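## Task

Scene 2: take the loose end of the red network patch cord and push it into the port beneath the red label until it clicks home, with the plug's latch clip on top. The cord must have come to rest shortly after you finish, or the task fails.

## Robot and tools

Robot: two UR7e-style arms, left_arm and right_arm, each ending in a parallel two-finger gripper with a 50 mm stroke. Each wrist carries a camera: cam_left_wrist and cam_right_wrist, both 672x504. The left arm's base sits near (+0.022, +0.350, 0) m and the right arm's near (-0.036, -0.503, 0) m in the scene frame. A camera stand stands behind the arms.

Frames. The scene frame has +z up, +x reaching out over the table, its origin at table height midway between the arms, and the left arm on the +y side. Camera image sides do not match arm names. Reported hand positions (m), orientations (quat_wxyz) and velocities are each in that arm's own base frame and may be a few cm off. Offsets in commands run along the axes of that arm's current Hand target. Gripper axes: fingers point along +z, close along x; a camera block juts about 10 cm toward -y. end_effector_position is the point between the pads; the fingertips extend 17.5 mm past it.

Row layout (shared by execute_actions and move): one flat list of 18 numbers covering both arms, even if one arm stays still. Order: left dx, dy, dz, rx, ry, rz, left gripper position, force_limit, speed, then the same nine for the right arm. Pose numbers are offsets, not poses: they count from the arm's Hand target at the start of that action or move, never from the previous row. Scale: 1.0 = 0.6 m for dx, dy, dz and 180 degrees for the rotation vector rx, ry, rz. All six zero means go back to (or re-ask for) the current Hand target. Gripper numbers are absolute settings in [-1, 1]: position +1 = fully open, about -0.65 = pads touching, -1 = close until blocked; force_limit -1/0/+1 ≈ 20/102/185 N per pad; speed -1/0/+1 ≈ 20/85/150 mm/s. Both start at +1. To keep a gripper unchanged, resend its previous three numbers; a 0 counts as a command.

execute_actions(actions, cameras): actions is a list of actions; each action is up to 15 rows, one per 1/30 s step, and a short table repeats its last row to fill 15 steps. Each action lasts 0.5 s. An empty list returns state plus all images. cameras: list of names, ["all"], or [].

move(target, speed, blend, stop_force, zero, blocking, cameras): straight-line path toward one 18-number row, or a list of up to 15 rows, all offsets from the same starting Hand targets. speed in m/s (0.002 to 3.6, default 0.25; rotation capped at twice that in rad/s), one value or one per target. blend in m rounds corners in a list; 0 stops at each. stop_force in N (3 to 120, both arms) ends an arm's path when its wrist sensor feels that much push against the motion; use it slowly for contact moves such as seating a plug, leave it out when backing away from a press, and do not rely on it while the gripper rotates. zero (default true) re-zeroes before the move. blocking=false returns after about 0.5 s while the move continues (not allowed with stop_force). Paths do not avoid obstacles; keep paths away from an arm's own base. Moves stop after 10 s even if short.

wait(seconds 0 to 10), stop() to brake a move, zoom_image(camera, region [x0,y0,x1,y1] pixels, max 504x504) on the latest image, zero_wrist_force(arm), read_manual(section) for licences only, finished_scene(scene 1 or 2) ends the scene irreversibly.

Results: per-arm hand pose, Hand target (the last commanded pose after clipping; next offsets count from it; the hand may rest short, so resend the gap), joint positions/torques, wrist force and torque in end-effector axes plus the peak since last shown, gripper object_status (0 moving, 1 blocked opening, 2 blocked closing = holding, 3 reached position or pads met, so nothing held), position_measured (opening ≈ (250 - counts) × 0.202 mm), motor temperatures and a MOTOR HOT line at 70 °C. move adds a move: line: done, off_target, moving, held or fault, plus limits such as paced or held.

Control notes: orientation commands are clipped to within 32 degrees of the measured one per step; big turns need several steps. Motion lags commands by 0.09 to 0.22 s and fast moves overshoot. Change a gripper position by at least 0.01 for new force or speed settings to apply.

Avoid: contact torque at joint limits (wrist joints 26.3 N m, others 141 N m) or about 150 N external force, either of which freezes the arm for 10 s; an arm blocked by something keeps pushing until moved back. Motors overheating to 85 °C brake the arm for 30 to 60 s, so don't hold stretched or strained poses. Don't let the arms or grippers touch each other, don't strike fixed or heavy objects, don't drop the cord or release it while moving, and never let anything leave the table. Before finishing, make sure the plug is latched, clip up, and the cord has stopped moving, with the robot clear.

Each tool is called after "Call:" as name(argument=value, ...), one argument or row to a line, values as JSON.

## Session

Latched depth is ~9.5 mm then. Scene 2.

Call:
execute_actions(
  actions=[],
)

Call:
zoom_image(
  camera="cam_left_wrist",
  region=[140, 0, 540, 290],
)

Scene clock: 0.00 s.
left_arm: end_effector_position=(+0.5989, -0.0571, +0.3178) position_measured=3 object_status=3 end_effector_quat_wxyz=(-0.072, +0.353, +0.848, -0.389) | right_arm: end_effector_position=(+0.8658, +0.3749, +0.1978) position_measured=3 object_status=3 end_effector_quat_wxyz=(-0.245, +0.959, +0.014, +0.143)
Joint positions: left_arm=[-0.047 -1.037 1 -1.044 -2.248 -0.653] | right_arm=[3.608 -2.525 -0.72 -0.972 1.879 2.087]
Joint velocities: within noise
Joint torques (N m): no reading
Motor temperatures (°C): left_arm=[35 45 47 47 45 37] | right_arm=[42 41 33 42 40 39]
Wrist force (N): no reading
Wrist torque (N m): no reading
Wrist force, peak (N): no reading
Hand target: left_arm +0.5989, -0.0571, +0.3178; -0.072, +0.353, +0.848, -0.389 | right_arm +0.8658, +0.3749, +0.1978; -0.245, +0.959, +0.014, +0.143
Tool commands: left_gripper/position=+1.0 left_gripper/force_limit=+1.0 left_gripper/speed=+1.0 right_gripper/position=+1.0 right_gripper/force_limit=+1.0 right_gripper/speed=+1.0
camera_calibration:
cam_left_wrist: T_world_to_cam=[[-0.73729, 0.659305, -0.147378, 0.536993], [0.650224, 0.633329, -0.419646, -0.209332], [-0.183336, -0.405229, -0.895644, 0.505413], [0, 0, 0, 1]] pos_world=[0.624692, -0.0166579, 0.443966]
cam_right_wrist: T_world_to_cam=[[0.960807, -0.0414121, 0.274108, -0.864778], [-0.00150295, -0.989543, -0.144231, 0.421724], [0.277215, 0.138167, -0.950822, 0.0212742], [0, 0, 0, 1]] pos_world=[0.825621, 0.378563, 0.318097]

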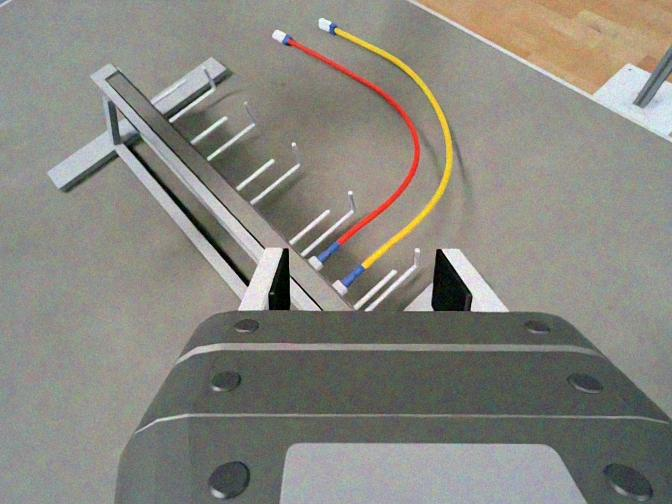

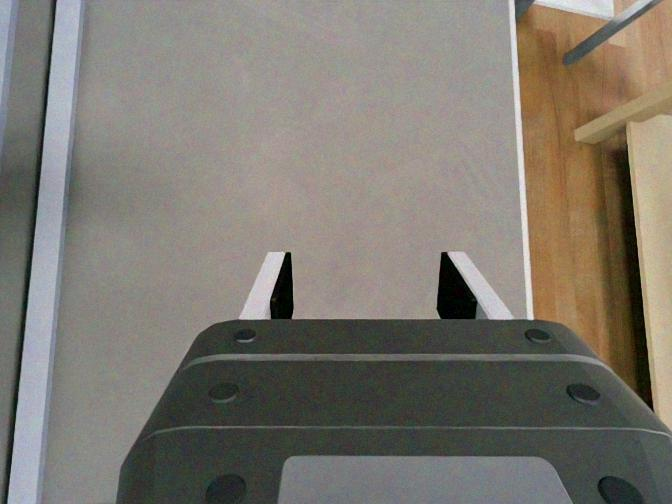

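Scaled by 1.260 from the camera's 672x504 image, which has a finer 960x720 frame.

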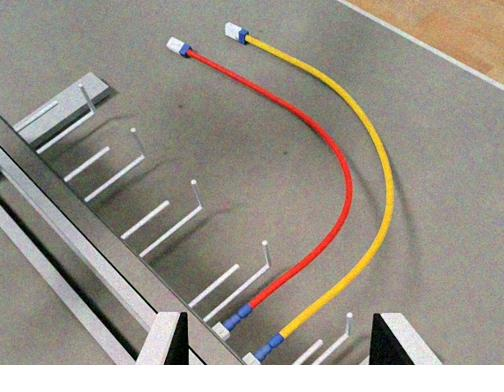

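Call:
move(
  target=[
    [0,0,0,0,0,0,1,1,1,-0.127,-0.083,-0.4345,-0.0252,0.0212,-0.256,1,1,1],
    [0,0,0,0,0,0,1,1,1,-0.5028,0.0173,-0.4925,-0.0505,0.0423,-0.512,1,1,1],
    [0,0,0,0,0,0,1,1,1,-0.5768,0.0405,-0.2393,-0.0757,0.0635,-0.768,1,1,1],
  ],
  speed=0.4,
  blend=[0.05,0.05,0],
  cameras=["cam_right_wrist"],
)

Call:
zoom_image(
  camera="cam_right_wrist",
  region=[250, 130, 490, 310],
)

Scene clock: 43.43 s.
left_arm: end_effector_position=(+0.5989, -0.0571, +0.3178) position_measured=3 object_status=3 end_effector_quat_wxyz=(-0.072, +0.353, +0.848, -0.389) | right_arm: end_effector_position=(+0.4979, +0.3005, +0.2094) position_measured=3 object_status=3 end_effector_quat_wxyz=(+0.135, +0.331, +0.865, +0.353)
Joint positions: left_arm=[-0.047 -1.037 1 -1.044 -2.248 -0.653] | right_arm=[3.885 -1.632 -2.24 -0.067 1.638 -0.068]
Joint torques (N m): left_arm=[-0.73 -52.56 -24.02 -1.69 -1.3 -0.01] | right_arm=[-13.73 17.31 11.69 5.6 1.47 -2.35]
Wrist force (N): left_arm=[0.1 0.4 -0.1] | right_arm=[-0.4 -0.5 0.2]
Wrist torque (N m): left_arm=[0.05 -0.03 0.01] | right_arm=[-0.45 0.00 -0.06]
Wrist force, peak (N): left_arm=[0.4 -0.1 -0.5] | right_arm=[0.6 0.8 1.6]
Hand target: left_arm +0.5989, -0.0571, +0.3178; -0.072, +0.353, +0.848, -0.389 | right_arm +0.4980, +0.3004, +0.2094; +0.135, +0.331, +0.865, +0.353
Off the commanded pose: left_arm 0.000 m, 0 deg | right_arm 0.000 m, 0 deg.
move: done
camera_calibration:
cam_right_wrist: T_world_to_cam=[[-0.739581, 0.673057, -0.00377377, 0.17255], [0.283586, 0.316691, 0.905144, -0.404935], [0.610408, 0.668358, -0.425088, -0.290746], [0, 0, 0, 1]] pos_world=[0.419923, 0.206426, 0.243583]
Images, in order (width x height): cam_right_wrist 672x504.

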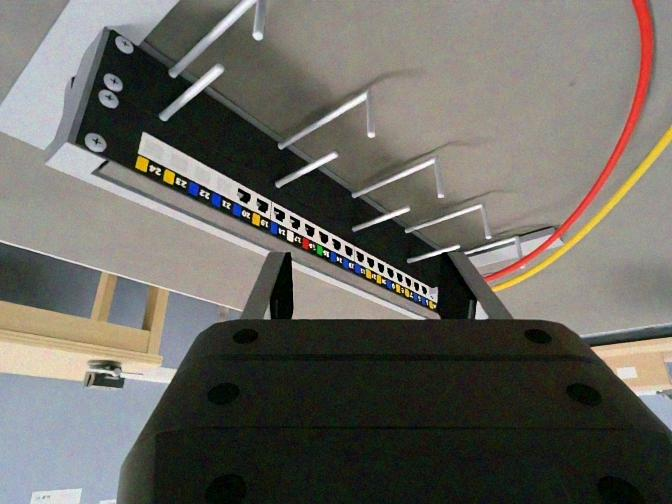

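Scaled by 2.100 from the camera's 672x504 image, which has a finer 960x720 frame.

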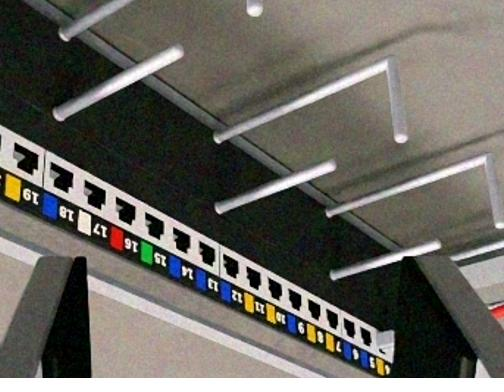

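Call:
zoom_image(
  camera="cam_right_wrist",
  region=[285, 210, 345, 260],
)

Scaled by 8.400 from the camera's 672x504 image, which has a finer 960x720 frame.

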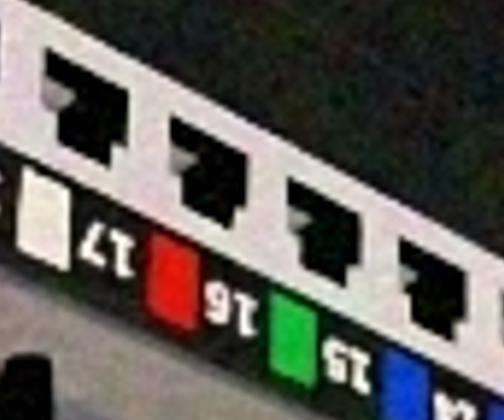

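Call:
move(
  target=[0,0,0,0,0,0,1,1,1,0.0065,-0.0623,0.0848,-0.0548,0.1908,-0.1557,1,1,1],
  speed=0.3,
  cameras=["cam_right_wrist"],
)

Call:
zoom_image(
  camera="cam_right_wrist",
  region=[60, 205, 120, 255],
)

Scene clock: 60.37 s.
left_arm: end_effector_position=(+0.5989, -0.0571, +0.3178) position_measured=3 object_status=3 end_effector_quat_wxyz=(-0.072, +0.353, +0.848, -0.389) | right_arm: end_effector_position=(+0.5010, +0.3097, +0.1469) position_measured=3 object_status=3 end_effector_quat_wxyz=(-0.016, -0.015, +0.886, +0.463)
Joint positions: left_arm=[-0.047 -1.037 1 -1.044 -2.248 -0.653] | right_arm=[3.588 -1.983 -2.051 -0.173 2.43 -0.922]
Joint torques (N m): left_arm=[-0.54 -53.89 -23.95 -1.76 -1.38 0.18] | right_arm=[-13.73 29.99 32.9 1.13 2.99 -2.53]
Wrist force (N): left_arm=[0.3 -0.1 -0.4] | right_arm=[-0.1 0.0 0.1]
Wrist torque (N m): left_arm=[-0.02 -0.06 0.01] | right_arm=[-0.40 0.00 -0.07]
Wrist force, peak (N): left_arm=[0.1 0.2 -0.7] | right_arm=[-0.7 -0.5 0.4]
Hand target: left_arm +0.5989, -0.0571, +0.3178; -0.072, +0.353, +0.848, -0.389 | right_arm +0.5010, +0.3097, +0.1469; -0.016, -0.015, +0.886, +0.463
Off the commanded pose: left_arm 0.000 m, 0 deg | right_arm 0.000 m, 0 deg.
move: done
camera_calibration:
cam_right_wrist: T_world_to_cam=[[-0.999371, -0.0334629, 0.0117363, 0.515018], [0.00302685, 0.249258, 0.968432, -0.19995], [-0.0353319, 0.967859, -0.249, -0.120416], [0, 0, 0, 1]] pos_world=[0.511045, 0.183619, 0.15761]
Images, in order (width x height): cam_right_wrist 672x504.

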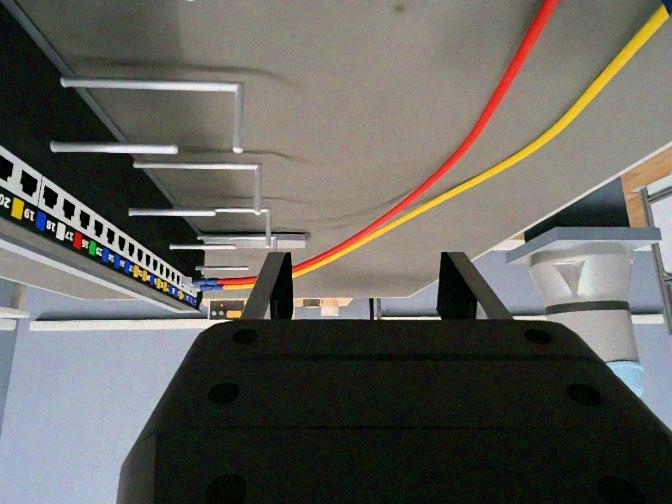

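Scaled by 8.400 from the camera's 672x504 image, which has a finer 960x720 frame.

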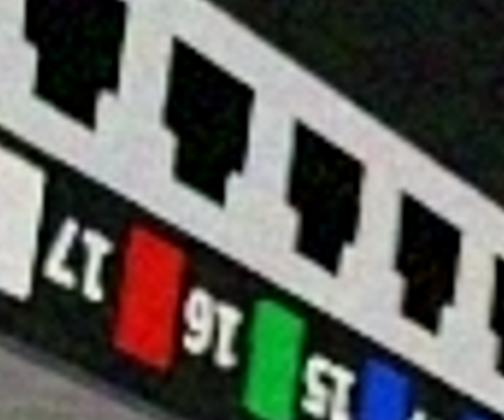

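Call:
move(
  target=[-0.190,-0.4425,0.813,-0.060,0.3137,0.699,1,1,1,0.1627,-0.1708,-0.8067,0,0,0,1,1,1],
  speed=0.4,
  cameras=["cam_left_wrist"],
)

Call:
zoom_image(
  camera="cam_left_wrist",
  region=[230, 130, 480, 318],
)

Scene clock: 84.67 s.
left_arm: end_effector_position=(+0.3462, -0.5478, +0.1884) position_measured=3 object_status=3 end_effector_quat_wxyz=(+0.007, +1.000, +0.003, -0.003) | right_arm: end_effector_position=(+0.4250, -0.1496, +0.3407) position_measured=3 object_status=3 end_effector_quat_wxyz=(-0.016, -0.015, +0.886, +0.463)
Joint positions: left_arm=[-1.21 -1.195 1.483 -1.871 -1.581 0.355] | right_arm=[2.686 -1.756 -1.474 -2.092 2.371 -2.324]
Joint torques (N m): left_arm=[-12.53 -35.86 -38.59 -5.34 2.58 1.59] | right_arm=[-13.12 27.51 39.57 -0.46 0.08 -2.5]
Wrist force (N): left_arm=[0.9 1.7 -0.8] | right_arm=[-0.1 -0.5 0.6]
Wrist torque (N m): left_arm=[0.39 -0.23 -0.21] | right_arm=[-0.47 0.02 -0.04]
Wrist force, peak (N): left_arm=[-0.3 3.2 -0.5] | right_arm=[-0.3 0.1 1.1]
Hand target: left_arm +0.3462, -0.5478, +0.1884; +0.007, +1.000, +0.003, -0.003 | right_arm +0.4250, -0.1496, +0.3407; -0.016, -0.015, +0.886, +0.463
Off the commanded pose: left_arm 0.000 m, 0 deg | right_arm 0.000 m, 0 deg.
move: done
camera_calibration:
cam_left_wrist: T_world_to_cam=[[0.999981, 0.00546018, 0.00290592, -0.332875], [0.00400766, -0.929817, 0.368, -0.569488], [0.00471132, -0.367981, -0.929821, 0.106089], [0, 0, 0, 1]] pos_world=[0.334651, -0.488663, 0.309183]
Images, in order (width x height): cam_left_wrist 672x504.

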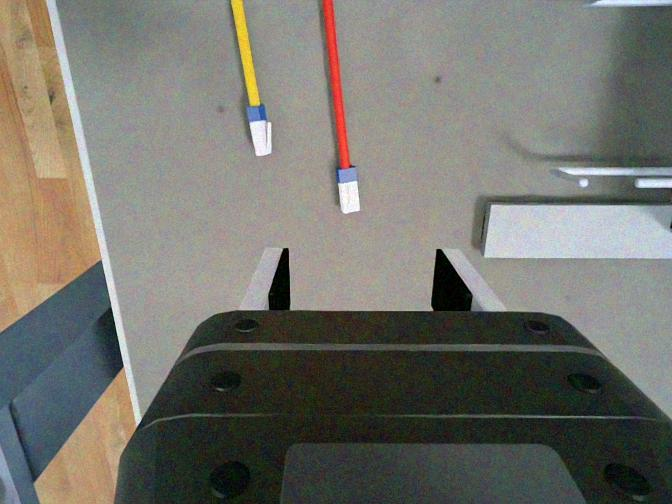

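Scaled by 2.016 from the camera's 672x504 image, which has a finer 960x720 frame.

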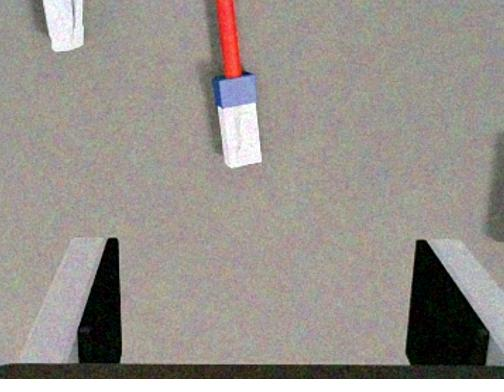

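Call:
move(
  target=[-0.0023,-0.0135,0.1973,0.0045,0.0019,-0.0383,1,1,1,0,0,0,0,0,0,1,1,1],
  cameras=["cam_left_wrist"],
)

Call:
zoom_image(
  camera="cam_left_wrist",
  region=[310, 205, 400, 305],
)

Scene clock: 95.03 s.
left_arm: end_effector_position=(+0.3441, -0.5415, +0.0700) position_measured=3 object_status=3 end_effector_quat_wxyz=(+0.000, +0.998, +0.063, +0.000) | right_arm: end_effector_position=(+0.4250, -0.1496, +0.3407) position_measured=3 object_status=3 end_effector_quat_wxyz=(-0.016, -0.015, +0.886, +0.463)
Joint positions: left_arm=[-1.214 -1.09 1.655 -2.136 -1.571 0.231] | right_arm=[2.686 -1.756 -1.474 -2.092 2.371 -2.324]
Joint torques (N m): left_arm=[-10.98 -36.82 -9.77 -5.44 2.11 -1.48] | right_arm=[-13.08 26.6 40.48 -0.36 0.14 -2.6]
Wrist force (N): left_arm=[0.7 1.3 -0.8] | right_arm=[-0.3 -0.3 0.6]
Wrist torque (N m): left_arm=[0.32 -0.19 -0.10] | right_arm=[-0.46 0.05 -0.04]
Wrist force, peak (N): left_arm=[1.1 1.6 -3.2] | right_arm=[-0.5 -0.5 0.8]
Hand target: left_arm +0.3441, -0.5415, +0.0700; +0.000, +0.998, +0.063, +0.000 | right_arm +0.4250, -0.1496, +0.3407; -0.016, -0.015, +0.886, +0.463
Off the commanded pose: left_arm 0.000 m, 0 deg | right_arm 0.000 m, 0 deg.
move: done
camera_calibration:
cam_left_wrist: T_world_to_cam=[[0.992101, 0.125178, 0.00810134, -0.263383], [0.114197, -0.928022, 0.35459, -0.556027], [0.0519051, -0.350864, -0.934987, -0.00829605], [0, 0, 0, 1]] pos_world=[0.32523, -0.485946, 0.191538]
Images, in order (width x height): cam_left_wrist 672x504.

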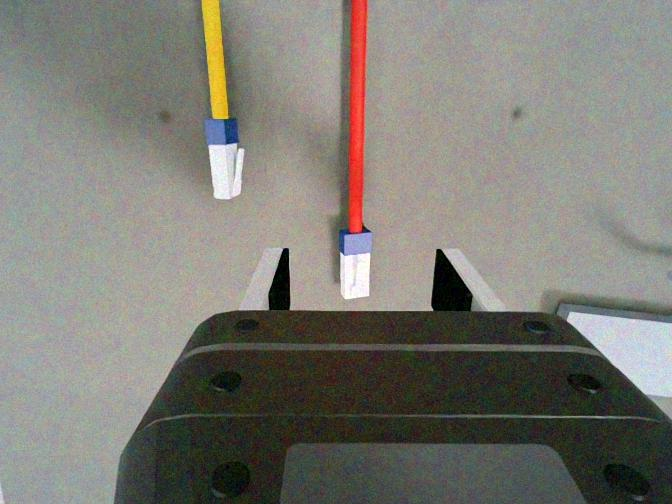

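Scaled by 5.040 from the camera's 672x504 image, which has a finer 960x720 frame.

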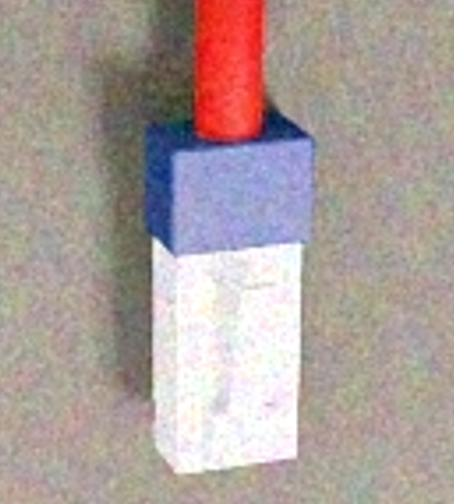

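Call:
move(
  target=[
    [-0.0008,0.0017,0.058,0,0,0,1,1,1,0,0,0,0,0,0,1,1,1],
    [-0.0008,0.0017,0.083,0,0,0,1,1,1,0,0,0,0,0,0,1,1,1],
  ],
  speed=[0.08,0.015],
  stop_force=5,
  cameras=["cam_left_wrist"],
)

Call:
execute_actions(
  actions=[
    [[0,0,0,0,0,0,-1,-0.6,-0.8,0,0,0,0,0,0,1,1,1]],
    [[0,0,0,0,0,0,-1,-0.6,-0.8,0,0,0,0,0,0,1,1,1]],
    [[0,0,0,0,0,0,-1,-0.6,-0.8,0,0,0,0,0,0,1,1,1]],
  ],
  cameras=["cam_left_wrist"],
)

Call:
zoom_image(
  camera="cam_left_wrist",
  region=[260, 180, 460, 330],
)

Scene clock: 105.67 s.
left_arm: end_effector_position=(+0.3438, -0.5425, +0.0202) position_measured=3 object_status=3 end_effector_quat_wxyz=(+0.000, +0.998, +0.063, +0.000) | right_arm: end_effector_position=(+0.4250, -0.1496, +0.3407) position_measured=3 object_status=3 end_effector_quat_wxyz=(-0.016, -0.015, +0.886, +0.463)
Joint positions: left_arm=[-1.215 -1.02 1.695 -2.246 -1.571 0.23] | right_arm=[2.686 -1.756 -1.474 -2.092 2.371 -2.324]
Joint torques (N m): left_arm=[-11.23 -39.21 -7.96 -5.13 1.64 -1.54] | right_arm=[-13.06 26.15 39.82 -0.45 0.27 -2.47]
Wrist force (N): left_arm=[0.7 1.5 -0.6] | right_arm=[-0.4 -0.2 0.5]
Wrist torque (N m): left_arm=[0.36 -0.19 -0.10] | right_arm=[-0.44 0.07 -0.04]
Wrist force, peak (N): left_arm=[1.0 1.3 -2.1] | right_arm=[-0.5 -0.6 0.8]
Hand target: left_arm +0.3438, -0.5425, +0.0202; +0.000, +0.998, +0.063, +0.000 | right_arm +0.4250, -0.1496, +0.3407; -0.016, -0.015, +0.886, +0.463
Off the commanded pose: left_arm 0.000 m, 0 deg | right_arm 0.000 m, 0 deg.
move: done
camera_calibration:
cam_left_wrist: T_world_to_cam=[[0.992101, 0.125178, 0.00810134, -0.262445], [0.114197, -0.928022, 0.35459, -0.539344], [0.0519051, -0.350864, -0.934987, -0.0552236], [0, 0, 0, 1]] pos_world=[0.32483, -0.487046, 0.141738]
Images, in order (width x height): cam_left_wrist 672x504.

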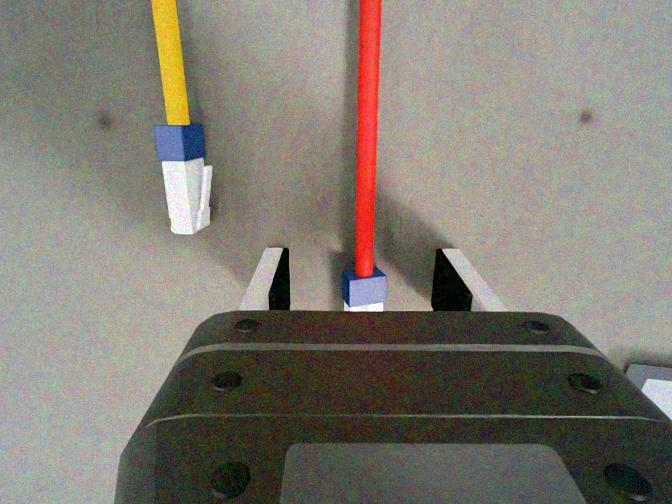

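Scene clock: 107.37 s.
left_arm: end_effector_position=(+0.3438, -0.5425, +0.0202) position_measured=191 object_status=2 end_effector_quat_wxyz=(+0.000, +0.998, +0.063, +0.000) | right_arm: end_effector_position=(+0.4250, -0.1496, +0.3407) position_measured=3 object_status=3 end_effector_quat_wxyz=(-0.016, -0.015, +0.886, +0.463)
Joint positions: left_arm=[-1.215 -1.02 1.695 -2.246 -1.571 0.23] | right_arm=[2.686 -1.756 -1.474 -2.092 2.371 -2.324]
Joint torques (N m): left_arm=[-10.94 -39.58 -7.87 -4.79 1.6 -1.19] | right_arm=[-13.49 26.12 40.11 -0.46 -0.02 -2.48]
Wrist force (N): left_arm=[0.4 1.3 -1.1] | right_arm=[-0.4 -0.2 0.7]
Wrist torque (N m): left_arm=[0.32 -0.15 -0.10] | right_arm=[-0.44 0.07 -0.04]
Wrist force, peak (N): left_arm=[0.5 1.7 -1.3] | right_arm=[-0.6 -0.5 0.7]
Hand target: left_arm +0.3438, -0.5425, +0.0202; +0.000, +0.998, +0.063, +0.000 | right_arm +0.4250, -0.1496, +0.3407; -0.016, -0.015, +0.886, +0.463
Off the commanded pose: left_arm 0.000 m, 0 deg | right_arm 0.000 m, 0 deg.
camera_calibration:
cam_left_wrist: T_world_to_cam=[[0.992101, 0.125178, 0.00810134, -0.262445], [0.114197, -0.928022, 0.35459, -0.539344], [0.0519051, -0.350864, -0.934987, -0.0552236], [0, 0, 0, 1]] pos_world=[0.32483, -0.487046, 0.141738]
Images, in order (width x height): cam_left_wrist 672x504.

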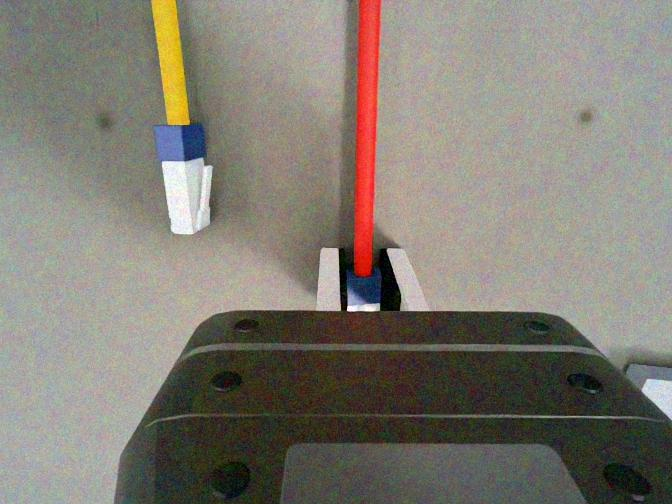

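Scaled by 2.520 from the camera's 672x504 image, which has a finer 960x720 frame.

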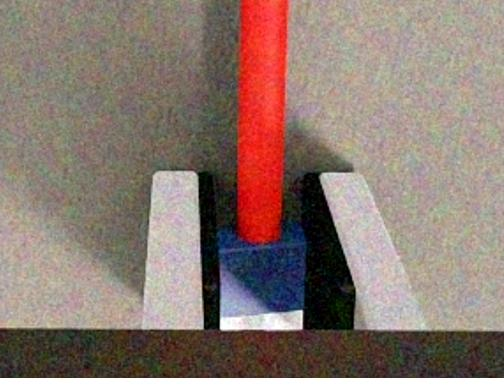

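Call:
move(
  target=[
    [0.002,-0.0165,-0.1667,0,0,0,-1,-0.6,-0.8,0,0,0,0,0,0,1,1,1],
    [0.2714,-0.2051,-0.175,0,0,-0.4617,-1,-0.6,-0.8,0,0,0,0,0,0,1,1,1],
    [0.3344,-0.1989,-0.1255,0,0,-0.4617,-1,-0.6,-0.8,0,0,0,0,0,0,1,1,1],
  ],
  speed=[0.2,0.35,0.12],
  blend=[0.03,0.005,0],
  cameras=["cam_left_wrist"],
)

Call:
move(
  target=[0,0,0,0,0,0,-1,-0.6,-0.8,-0.1543,0.1368,0.7683,0,0,0,1,1,1],
  speed=0.35,
  cameras=["cam_right_wrist"],
)

Call:
zoom_image(
  camera="cam_right_wrist",
  region=[70, 190, 190, 280],
)

Scene clock: 135.07 s.
left_arm: end_effector_position=(+0.5278, -0.3990, +0.0955) position_measured=191 object_status=2 end_effector_quat_wxyz=(+0.000, +0.705, +0.709, +0.000) | right_arm: end_effector_position=(+0.4250, -0.1496, +0.3407) position_measured=3 object_status=3 end_effector_quat_wxyz=(-0.016, -0.015, +0.886, +0.463)
Joint positions: left_arm=[-0.85 -1.078 1.561 -2.054 -1.571 -0.855] | right_arm=[2.686 -1.756 -1.474 -2.092 2.371 -2.324]
Joint torques (N m): left_arm=[12.73 -37.91 -37.6 -5.17 -0.83 1.53] | right_arm=[-13.33 26.5 39.53 -0.41 0.28 -2.49]
Wrist force (N): left_arm=[0.7 1.5 -0.7] | right_arm=[-0.3 -0.4 0.6]
Wrist torque (N m): left_arm=[0.34 -0.20 -0.21] | right_arm=[-0.47 0.04 -0.04]
Wrist force, peak (N): left_arm=[-0.1 2.0 -2.5] | right_arm=[-0.3 -0.6 0.9]
Hand target: left_arm +0.5279, -0.3990, +0.0954; +0.000, +0.705, +0.709, +0.000 | right_arm +0.4250, -0.1496, +0.3407; -0.016, -0.015, +0.886, +0.463
Off the commanded pose: left_arm 0.000 m, 0 deg | right_arm 0.000 m, 0 deg.
move: done
camera_calibration:
cam_left_wrist: T_world_to_cam=[[-0.00518006, 0.999952, 0.00831107, 0.411691], [0.935082, 0.0018982, 0.354427, -0.516043], [0.354394, 0.00960748, -0.935047, 0.0401688], [0, 0, 0, 1]] pos_world=[0.47044, -0.411078, 0.217038]
Images, in order (width x height): cam_left_wrist 672x504.

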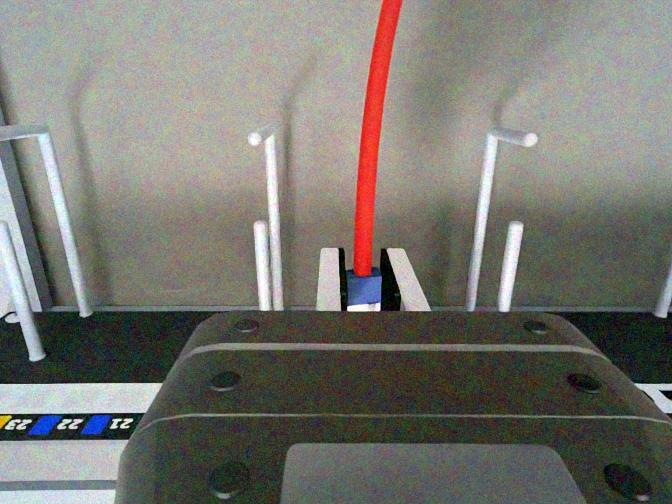

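Scene clock: 137.27 s.
left_arm: end_effector_position=(+0.5279, -0.3990, +0.0954) position_measured=191 object_status=2 end_effector_quat_wxyz=(+0.000, +0.705, +0.709, +0.000) | right_arm: end_effector_position=(+0.4971, +0.2789, +0.1434) position_measured=3 object_status=3 end_effector_quat_wxyz=(-0.016, -0.015, +0.886, +0.463)
Joint positions: left_arm=[-0.85 -1.078 1.561 -2.054 -1.571 -0.855] | right_arm=[3.535 -1.961 -2.082 -0.221 2.455 -0.996]
Joint torques (N m): left_arm=[9.51 -38.63 -37.31 -5.03 -1.05 1.41] | right_arm=[15.1 28.63 8.86 5.2 0.48 2.53]
Wrist force (N): left_arm=[0.3 1.0 -0.8] | right_arm=[-0.4 -0.2 0.3]
Wrist torque (N m): left_arm=[0.27 -0.13 -0.22] | right_arm=[-0.41 0.10 -0.14]
Wrist force, peak (N): left_arm=[0.6 1.9 -1.1] | right_arm=[-1.1 0.0 2.7]
Hand target: left_arm +0.5279, -0.3990, +0.0954; +0.000, +0.705, +0.709, +0.000 | right_arm +0.4972, +0.2789, +0.1434; -0.016, -0.015, +0.886, +0.463
Off the commanded pose: left_arm 0.000 m, 0 deg | right_arm 0.000 m, 0 deg.
move: done
camera_calibration:
cam_right_wrist: T_world_to_cam=[[-0.999368, -0.0335598, 0.0117605, 0.510239], [0.00302609, 0.249258, 0.968432, -0.188872], [-0.0354318, 0.967855, -0.248999, -0.0915604], [0, 0, 0, 1]] pos_world=[0.507244, 0.152819, 0.15411]
Images, in order (width x height): cam_right_wrist 672x504.

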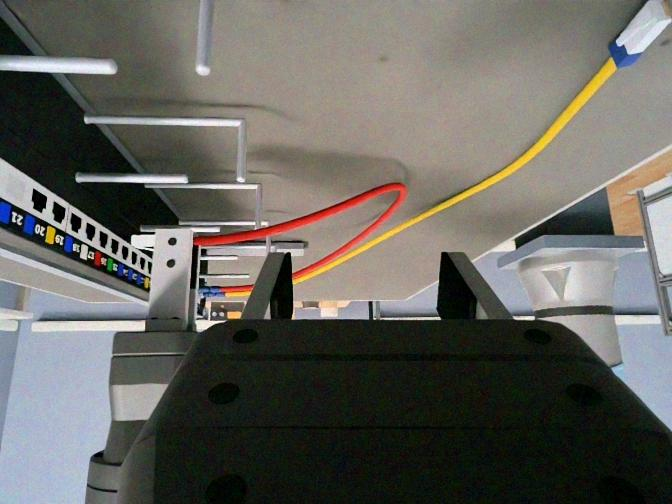

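Scaled by 4.200 from the camera's 672x504 image, which has a finer 960x720 frame.

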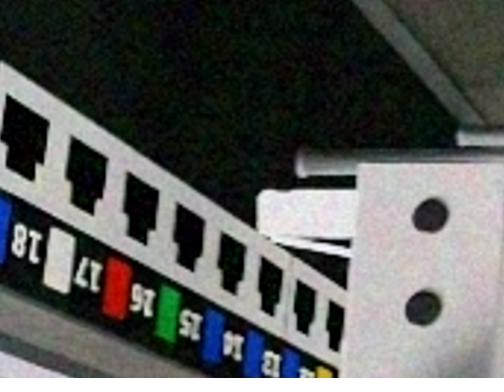

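Call:
zoom_image(
  camera="cam_right_wrist",
  region=[95, 220, 159, 268],
)

Scaled by 7.875 from the camera's 672x504 image, which has a finer 960x720 frame.

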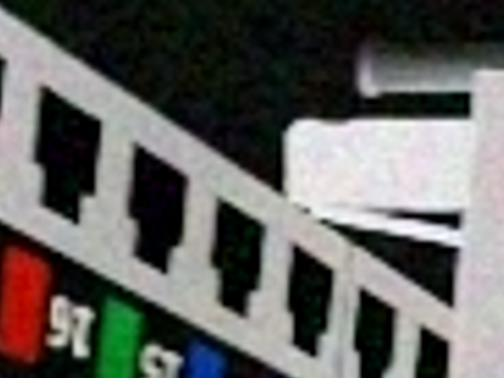

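Call:
move(
  target=[0,0,0,0,0,0,-1,-0.6,-0.8,-0.0013,0.1112,-0.0325,0.0548,-0.1908,0.1557,1,1,1],
  speed=0.25,
  cameras=["cam_right_wrist"],
)

Call:
zoom_image(
  camera="cam_right_wrist",
  region=[295, 205, 359, 253],
)

Scene clock: 152.20 s.
left_arm: end_effector_position=(+0.5279, -0.3990, +0.0954) position_measured=191 object_status=2 end_effector_quat_wxyz=(+0.000, +0.705, +0.709, +0.000) | right_arm: end_effector_position=(+0.4980, +0.3011, +0.2092) position_measured=3 object_status=3 end_effector_quat_wxyz=(+0.135, +0.331, +0.865, +0.353)
Joint positions: left_arm=[-0.85 -1.078 1.561 -2.054 -1.571 -0.855] | right_arm=[3.886 -1.633 -2.24 -0.066 1.638 -0.068]
Joint torques (N m): left_arm=[10.25 -39.68 -37.21 -5.18 -0.88 1.26] | right_arm=[14.98 34.97 35.93 1.61 -1.08 2.54]
Wrist force (N): left_arm=[0.8 1.7 -1.1] | right_arm=[-0.4 -0.2 0.0]
Wrist torque (N m): left_arm=[0.37 -0.21 -0.21] | right_arm=[-0.39 0.01 -0.14]
Wrist force, peak (N): left_arm=[0.7 1.9 -1.0] | right_arm=[-0.7 -0.8 0.4]
Hand target: left_arm +0.5279, -0.3990, +0.0954; +0.000, +0.705, +0.709, +0.000 | right_arm +0.4980, +0.3011, +0.2092; +0.135, +0.331, +0.865, +0.353
Off the commanded pose: left_arm 0.000 m, 0 deg | right_arm 0.000 m, 0 deg.
move: done
camera_calibration:
cam_right_wrist: T_world_to_cam=[[-0.739624, 0.67301, -0.00375162, 0.172241], [0.283506, 0.316614, 0.905196, -0.404936], [0.610394, 0.668441, -0.424978, -0.291332], [0, 0, 0, 1]] pos_world=[0.420023, 0.207026, 0.243383]
Images, in order (width x height): cam_right_wrist 672x504.

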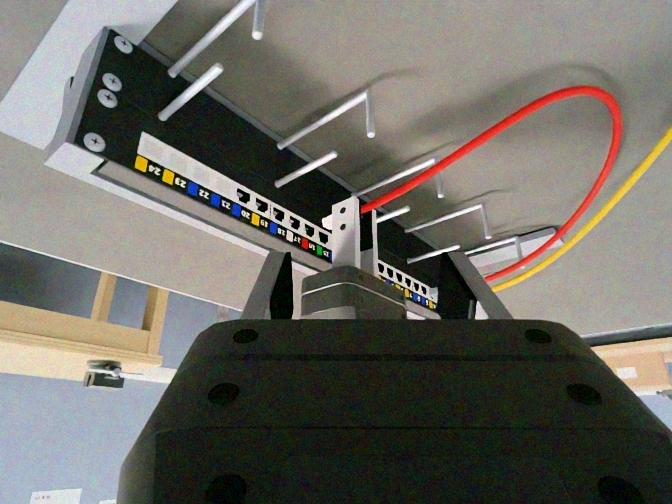

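Scaled by 7.875 from the camera's 672x504 image, which has a finer 960x720 frame.

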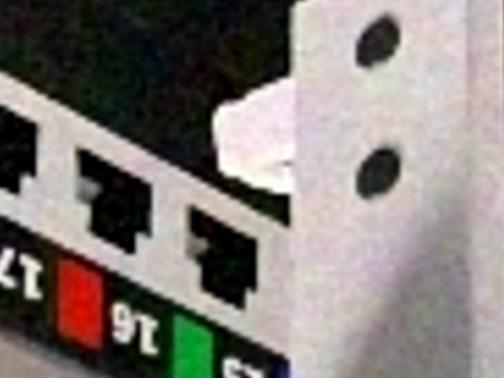

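Call:
move(
  target=[
    [0.0013,0.0,0.0043,0,0,0,-1,-0.6,-0.8,0,0,0,0,0,0,1,1,1],
    [0.0013,0.0217,0.0043,0,0,0,-1,-0.6,-0.8,0,0,0,0,0,0,1,1,1],
  ],
  speed=[0.03,0.05],
  stop_force=6,
  cameras=["cam_right_wrist"],
)

Call:
zoom_image(
  camera="cam_right_wrist",
  region=[290, 210, 340, 250],
)

Scene clock: 173.83 s.
left_arm: end_effector_position=(+0.5409, -0.3981, +0.0928) position_measured=191 object_status=2 end_effector_quat_wxyz=(+0.000, +0.705, +0.709, +0.000) | right_arm: end_effector_position=(+0.4980, +0.3011, +0.2092) position_measured=3 object_status=3 end_effector_quat_wxyz=(+0.135, +0.331, +0.865, +0.353)
Joint positions: left_arm=[-0.834 -1.054 1.53 -2.047 -1.571 -0.84] | right_arm=[3.886 -1.633 -2.24 -0.066 1.637 -0.067]
Joint torques (N m): left_arm=[10.17 -42.02 -36.6 -0.39 0.59 1.67] | right_arm=[14.71 34.46 35.89 1.63 -1.15 2.58]
Wrist force (N): left_arm=[0.8 1.7 -0.8] | right_arm=[-0.4 -0.3 0.2]
Wrist torque (N m): left_arm=[0.37 -0.21 -0.21] | right_arm=[-0.41 0.01 -0.13]
Wrist force, peak (N): left_arm=[0.5 1.9 -1.1] | right_arm=[-0.4 -0.7 0.0]
Hand target: left_arm +0.5409, -0.3981, +0.0928; +0.000, +0.705, +0.709, +0.000 | right_arm +0.4980, +0.3011, +0.2092; +0.135, +0.331, +0.865, +0.353
Off the commanded pose: left_arm 0.000 m, 0 deg | right_arm 0.000 m, 0 deg.
move: done
camera_calibration:
cam_right_wrist: T_world_to_cam=[[-0.739536, 0.673106, -0.00380471, 0.172124], [0.283569, 0.316672, 0.905156, -0.404936], [0.610471, 0.668317, -0.425062, -0.291257], [0, 0, 0, 1]] pos_world=[0.419923, 0.207026, 0.243383]
Images, in order (width x height): cam_right_wrist 672x504.

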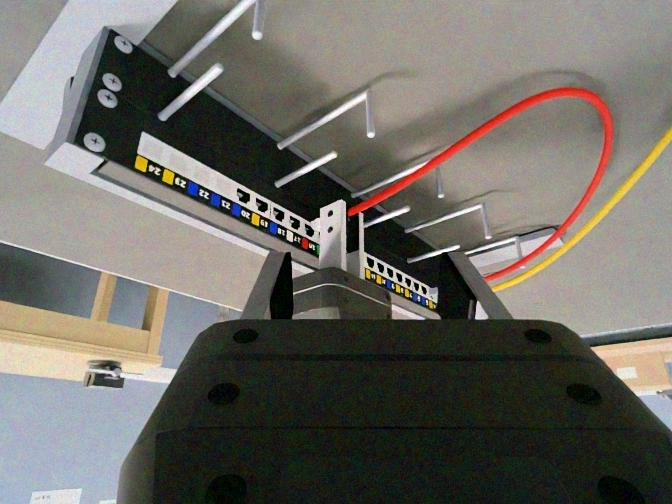

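Scaled by 10.080 from the camera's 672x504 image, which has a finer 960x720 frame.

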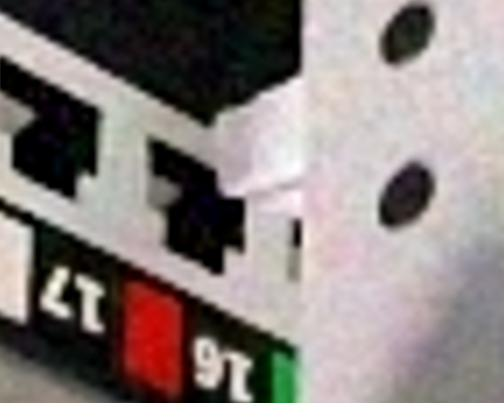

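Call:
move(
  target=[
    [-0.0006,0.006,0.0002,0,0,0,-1,-0.6,-0.8,0,0,0,0,0,0,1,1,1],
    [-0.0006,0.022,0.0002,0,0,0,-1,-0.6,-0.8,0,0,0,0,0,0,1,1,1],
  ],
  speed=[0.02,0.006],
  stop_force=7,
  cameras=["cam_right_wrist"],
)

Call:
zoom_image(
  camera="cam_right_wrist",
  region=[295, 215, 331, 242],
)

Scene clock: 180.80 s.
left_arm: end_effector_position=(+0.5484, -0.3985, +0.0927) position_measured=191 object_status=2 end_effector_quat_wxyz=(+0.000, +0.705, +0.709, +0.000) | right_arm: end_effector_position=(+0.4980, +0.3011, +0.2092) position_measured=3 object_status=3 end_effector_quat_wxyz=(+0.135, +0.331, +0.865, +0.353)
Joint positions: left_arm=[-0.826 -1.04 1.509 -2.04 -1.571 -0.832] | right_arm=[3.886 -1.633 -2.24 -0.066 1.637 -0.067]
Joint torques (N m): left_arm=[-9.97 -60.53 -11.51 -5.61 1.64 -1.2] | right_arm=[15.23 34.02 35.73 1.79 -1.19 2.33]
Wrist force (N): left_arm=[-0.4 -6.8 -2.2] | right_arm=[-0.6 -0.3 0.2]
Wrist torque (N m): left_arm=[0.10 -0.18 -0.22] | right_arm=[-0.41 0.04 -0.14]
Wrist force, peak (N): left_arm=[0.0 -12.5 -3.0] | right_arm=[-0.4 -0.6 0.1]
Hand target: left_arm +0.5484, -0.3985, +0.0927; +0.000, +0.705, +0.709, +0.000 (not the last commanded pose) | right_arm +0.4980, +0.3011, +0.2092; +0.135, +0.331, +0.865, +0.353
Off the commanded pose: left_arm 0.006 m, 0 deg | right_arm 0.000 m, 0 deg.
move: contact (left_arm); path passed 1 of 2 targets
camera_calibration:
cam_right_wrist: T_world_to_cam=[[-0.739536, 0.673106, -0.00380471, 0.172124], [0.283569, 0.316672, 0.905156, -0.404936], [0.610471, 0.668317, -0.425062, -0.291257], [0, 0, 0, 1]] pos_world=[0.419923, 0.207026, 0.243383]
Images, in order (width x height): cam_right_wrist 672x504.

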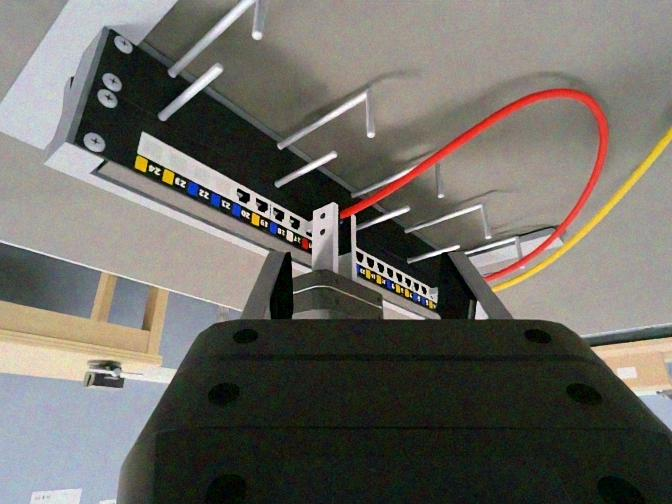

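Scaled by 14.000 from the camera's 672x504 image, which has a finer 960x720 frame.

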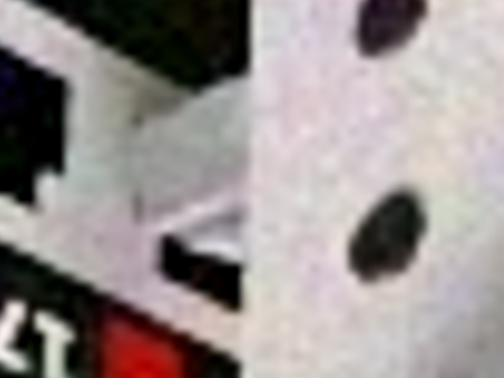

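Call:
move(
  target=[
    [0,-0.001,0,0,0,0,-1,-0.6,-0.8,0,0,0,0,0,0,1,1,1],
    [0,-0.001,-0.0007,0,0,0,-1,-0.6,-0.8,0,0,0,0,0,0,1,1,1],
  ],
  speed=0.02,
)

Call:
move(
  target=[0,0.012,0,0,0,0,-1,-0.6,-0.8,0,0,0,0,0,0,1,1,1],
  speed=0.006,
  stop_force=8,
  cameras=["cam_right_wrist"],
)

Call:
zoom_image(
  camera="cam_right_wrist",
  region=[295, 215, 331, 242],
)

Scene clock: 187.13 s.
left_arm: end_effector_position=(+0.5477, -0.3984, +0.0930) position_measured=191 object_status=2 end_effector_quat_wxyz=(+0.000, +0.705, +0.709, +0.000) | right_arm: end_effector_position=(+0.4980, +0.3011, +0.2092) position_measured=3 object_status=3 end_effector_quat_wxyz=(+0.135, +0.331, +0.865, +0.353)
Joint positions: left_arm=[-0.827 -1.042 1.511 -2.04 -1.571 -0.832] | right_arm=[3.886 -1.633 -2.24 -0.066 1.637 -0.067]
Joint torques (N m): left_arm=[-12.16 -60.91 -31.41 0.17 1.61 -1.47] | right_arm=[15.63 34.04 35.9 1.82 -1.2 2.44]
Wrist force (N): left_arm=[0.6 1.4 -0.9] | right_arm=[-0.3 -0.2 0.1]
Wrist torque (N m): left_arm=[0.33 -0.20 -0.15] | right_arm=[-0.40 0.00 -0.14]
Wrist force, peak (N): left_arm=[0.1 -6.8 -2.5] | right_arm=[-0.4 -0.5 0.2]
Hand target: left_arm +0.5478, -0.3985, +0.0931; +0.000, +0.705, +0.709, +0.000 | right_arm +0.4980, +0.3011, +0.2092; +0.135, +0.331, +0.865, +0.353
Off the commanded pose: left_arm 0.000 m, 0 deg | right_arm 0.000 m, 0 deg.
move: done

Scene clock: 188.47 s.
left_arm: end_effector_position=(+0.5486, -0.3986, +0.0932) position_measured=191 object_status=2 end_effector_quat_wxyz=(+0.000, +0.705, +0.709, +0.000) | right_arm: end_effector_position=(+0.4980, +0.3011, +0.2092) position_measured=3 object_status=3 end_effector_quat_wxyz=(+0.135, +0.331, +0.865, +0.353)
Joint positions: left_arm=[-0.826 -1.04 1.508 -2.038 -1.571 -0.831] | right_arm=[3.886 -1.633 -2.24 -0.066 1.637 -0.067]
Joint torques (N m): left_arm=[-9.09 -59.56 -12.21 -5.81 1.61 -1.46] | right_arm=[15.11 33.99 35.53 1.81 -1.2 2.3]
Wrist force (N): left_arm=[0.0 -6.5 -1.8] | right_arm=[-0.3 -0.6 0.1]
Wrist torque (N m): left_arm=[0.12 -0.21 -0.21] | right_arm=[-0.46 0.00 -0.13]
Wrist force, peak (N): left_arm=[-0.8 -12.7 -2.3] | right_arm=[-0.5 -0.5 0.2]
Hand target: left_arm +0.5485, -0.3986, +0.0932; +0.000, +0.705, +0.709, +0.000 (not the last commanded pose) | right_arm +0.4980, +0.3011, +0.2092; +0.135, +0.331, +0.865, +0.353
Off the commanded pose: left_arm 0.006 m, 0 deg | right_arm 0.000 m, 0 deg.
move: contact (left_arm)
camera_calibration:
cam_right_wrist: T_world_to_cam=[[-0.739536, 0.673106, -0.00380471, 0.172124], [0.283569, 0.316672, 0.905156, -0.404936], [0.610471, 0.668317, -0.425062, -0.291257], [0, 0, 0, 1]] pos_world=[0.419923, 0.207026, 0.243383]
Images, in order (width x height): cam_right_wrist 672x504.

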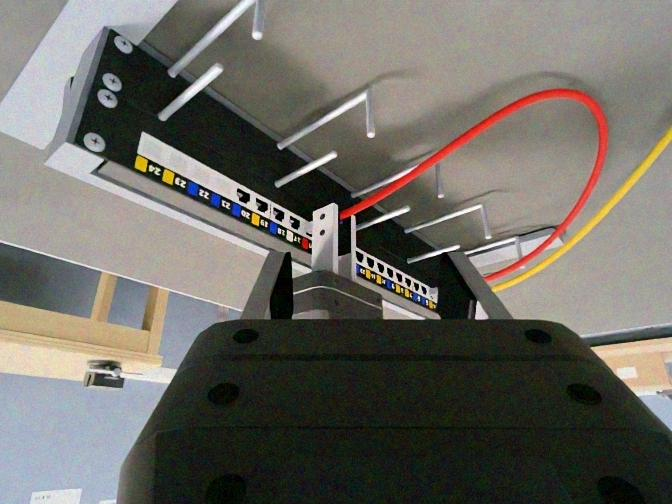

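Scaled by 14.000 from the camera's 672x504 image, which has a finer 960x720 frame.

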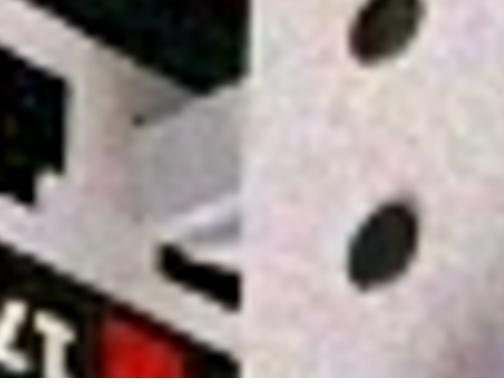

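Call:
move(
  target=[
    [0,-0.001,0,0,0,0,-1,-0.6,-0.8,0,0,0,0,0,0,1,1,1],
    [0.0002,-0.001,0.0012,0,0,0,-1,-0.6,-0.8,0,0,0,0,0,0,1,1,1],
  ],
  speed=0.02,
)

Call:
move(
  target=[0,0.012,0,0,0,0,-1,-0.6,-0.8,0,0,0,0,0,0,1,1,1],
  speed=0.006,
  stop_force=8,
  cameras=["cam_right_wrist"],
)

Call:
zoom_image(
  camera="cam_right_wrist",
  region=[295, 215, 331, 242],
)

Scene clock: 196.30 s.
left_arm: end_effector_position=(+0.5479, -0.3985, +0.0927) position_measured=191 object_status=2 end_effector_quat_wxyz=(+0.000, +0.705, +0.709, +0.000) | right_arm: end_effector_position=(+0.4980, +0.3011, +0.2092) position_measured=3 object_status=3 end_effector_quat_wxyz=(+0.135, +0.331, +0.865, +0.353)
Joint positions: left_arm=[-0.827 -1.041 1.51 -2.04 -1.571 -0.832] | right_arm=[3.886 -1.633 -2.24 -0.066 1.637 -0.067]
Joint torques (N m): left_arm=[-5.88 -42.36 -11.11 -4.8 1.89 -0.22] | right_arm=[15.51 34.54 35.99 1.74 -1.18 2.27]
Wrist force (N): left_arm=[0.5 1.6 -0.9] | right_arm=[-0.4 -0.4 0.3]
Wrist torque (N m): left_arm=[0.36 -0.17 -0.15] | right_arm=[-0.43 0.00 -0.13]
Wrist force, peak (N): left_arm=[-0.1 -6.8 -2.2] | right_arm=[-0.5 -0.5 0.3]
Hand target: left_arm +0.5479, -0.3984, +0.0925; +0.000, +0.705, +0.709, +0.000 | right_arm +0.4980, +0.3011, +0.2092; +0.135, +0.331, +0.865, +0.353
Off the commanded pose: left_arm 0.000 m, 0 deg | right_arm 0.000 m, 0 deg.
move: done

Scene clock: 197.57 s.
left_arm: end_effector_position=(+0.5484, -0.3985, +0.0924) position_measured=191 object_status=2 end_effector_quat_wxyz=(+0.000, +0.705, +0.709, +0.000) | right_arm: end_effector_position=(+0.4980, +0.3011, +0.2092) position_measured=3 object_status=3 end_effector_quat_wxyz=(+0.135, +0.331, +0.865, +0.353)
Joint positions: left_arm=[-0.826 -1.04 1.509 -2.04 -1.571 -0.831] | right_arm=[3.886 -1.633 -2.24 -0.066 1.637 -0.067]
Joint torques (N m): left_arm=[-8.74 -61.15 -11.66 -5.56 1.64 -1.53] | right_arm=[15.04 34.27 35.46 1.8 -1.09 2.21]
Wrist force (N): left_arm=[-0.6 -6.4 -2.4] | right_arm=[-0.2 -0.3 0.1]
Wrist torque (N m): left_arm=[0.16 -0.17 -0.21] | right_arm=[-0.40 -0.01 -0.13]
Wrist force, peak (N): left_arm=[-0.5 -12.9 -2.4] | right_arm=[-0.5 -0.4 0.2]
Hand target: left_arm +0.5484, -0.3985, +0.0924; +0.000, +0.705, +0.709, +0.000 (not the last commanded pose) | right_arm +0.4980, +0.3011, +0.2092; +0.135, +0.331, +0.865, +0.353
Off the commanded pose: left_arm 0.007 m, 0 deg | right_arm 0.000 m, 0 deg.
move: contact (left_arm)
camera_calibration:
cam_right_wrist: T_world_to_cam=[[-0.739536, 0.673106, -0.00380471, 0.172124], [0.283569, 0.316672, 0.905156, -0.404936], [0.610471, 0.668317, -0.425062, -0.291257], [0, 0, 0, 1]] pos_world=[0.419923, 0.207026, 0.243383]
Images, in order (width x height): cam_right_wrist 672x504.

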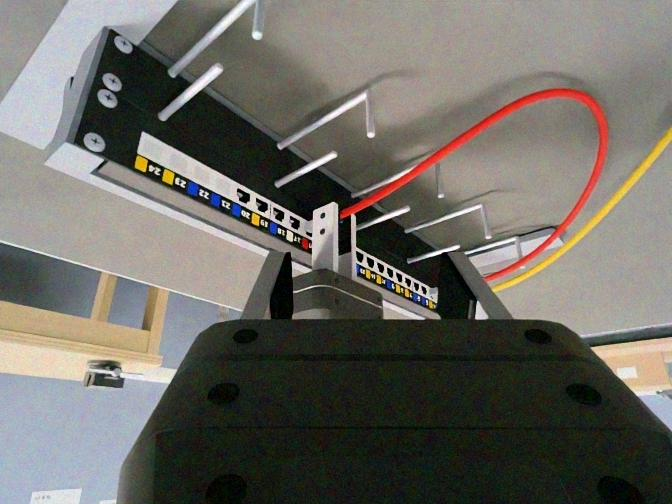

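Scaled by 14.000 from the camera's 672x504 image, which has a finer 960x720 frame.

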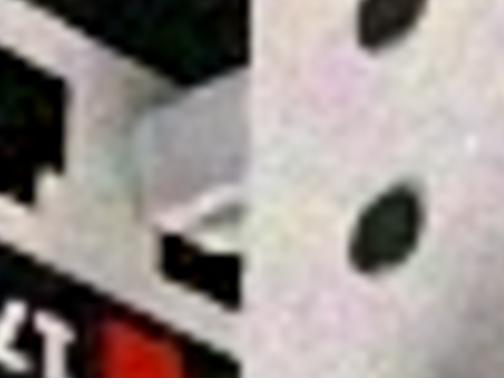

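Call:
wait(
  seconds=0,
  cameras=["cam_left_wrist","cam_right_wrist"],
)

Call:
zoom_image(
  camera="cam_left_wrist",
  region=[325, 245, 405, 315],
)

Call:
zoom_image(
  camera="cam_right_wrist",
  region=[290, 210, 340, 250],
)

Scene clock: 202.43 s.
left_arm: end_effector_position=(+0.5484, -0.3985, +0.0924) position_measured=191 object_status=2 end_effector_quat_wxyz=(+0.000, +0.705, +0.709, +0.000) | right_arm: end_effector_position=(+0.4980, +0.3011, +0.2092) position_measured=3 object_status=3 end_effector_quat_wxyz=(+0.135, +0.331, +0.865, +0.353)
Joint positions: left_arm=[-0.826 -1.04 1.509 -2.04 -1.571 -0.831] | right_arm=[3.886 -1.633 -2.24 -0.066 1.637 -0.067]
Joint torques (N m): left_arm=[-9 -61 -10.94 -3.51 1.57 -1.16] | right_arm=[15.21 33.45 35.65 1.93 -1.23 2.11]
Wrist force (N): left_arm=[-0.2 -6.5 -2.1] | right_arm=[-0.6 -0.3 0.1]
Wrist torque (N m): left_arm=[0.11 -0.23 -0.20] | right_arm=[-0.40 0.04 -0.14]
Wrist force, peak (N): left_arm=[-0.3 -6.6 -2.3] | right_arm=[-0.5 -0.5 -0.1]
Hand target: left_arm +0.5484, -0.3985, +0.0924; +0.000, +0.705, +0.709, +0.000 (not the last commanded pose) | right_arm +0.4980, +0.3011, +0.2092; +0.135, +0.331, +0.865, +0.353
Tool commands: left_gripper/position=-1.0 left_gripper/force_limit=-0.6 left_gripper/speed=-0.8 right_gripper/position=+1.0 right_gripper/force_limit=+1.0 right_gripper/speed=+1.0
Off the commanded pose: left_arm 0.007 m, 0 deg | right_arm 0.000 m, 0 deg.
camera_calibration:
cam_left_wrist: T_world_to_cam=[[-0.00486379, 0.999954, 0.0083239, 0.411267], [0.935116, 0.00159881, 0.354337, -0.534328], [0.354307, 0.00950724, -0.935081, 0.0299743], [0, 0, 0, 1]] pos_world=[0.49104, -0.410679, 0.213937]
cam_right_wrist: T_world_to_cam=[[-0.739536, 0.673106, -0.00380471, 0.172124], [0.283569, 0.316672, 0.905156, -0.404936], [0.610471, 0.668317, -0.425062, -0.291257], [0, 0, 0, 1]] pos_world=[0.419923, 0.207026, 0.243383]

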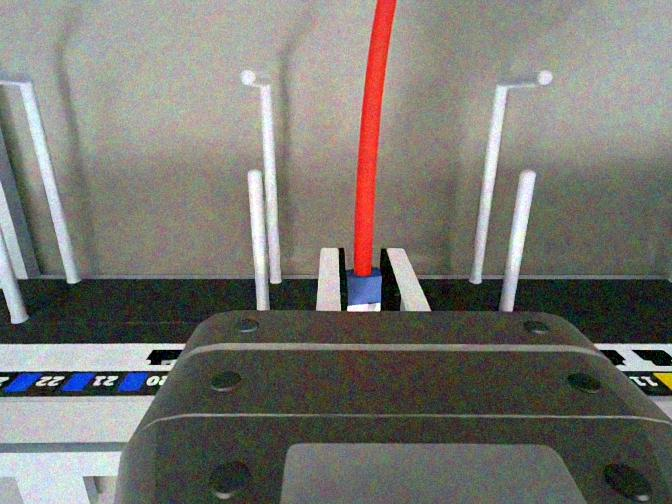

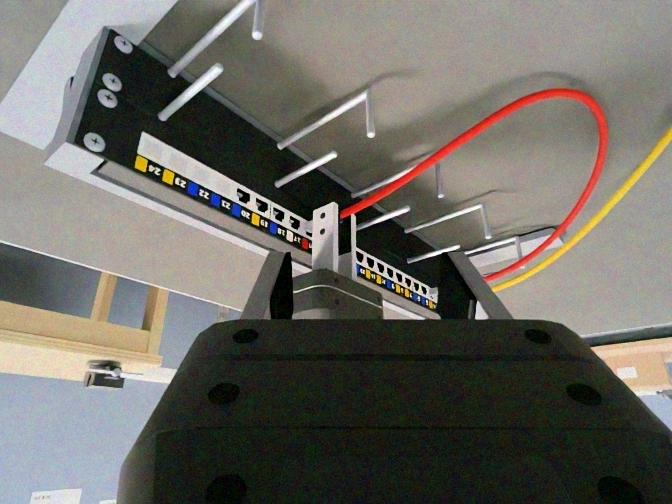

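Scaled by 6.300 from the camera's 672x504 image, which has a finer 960x720 frame.

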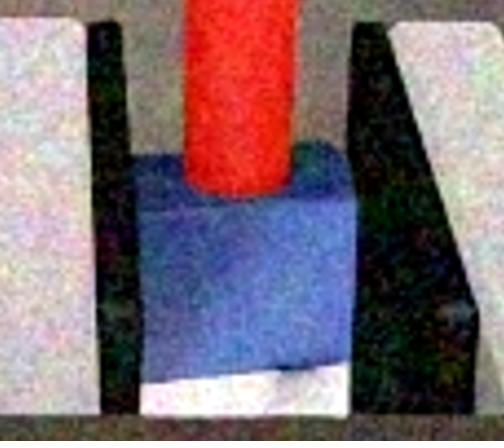

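Scaled by 10.080 from the camera's 672x504 image, which has a finer 960x720 frame.

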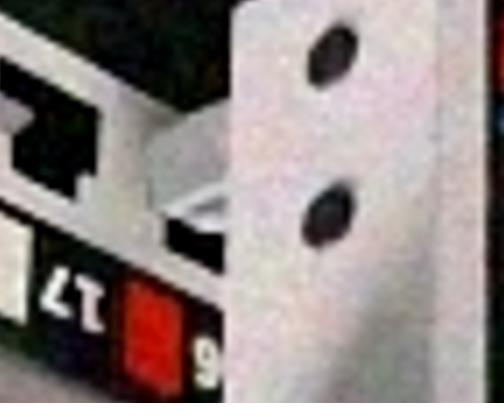

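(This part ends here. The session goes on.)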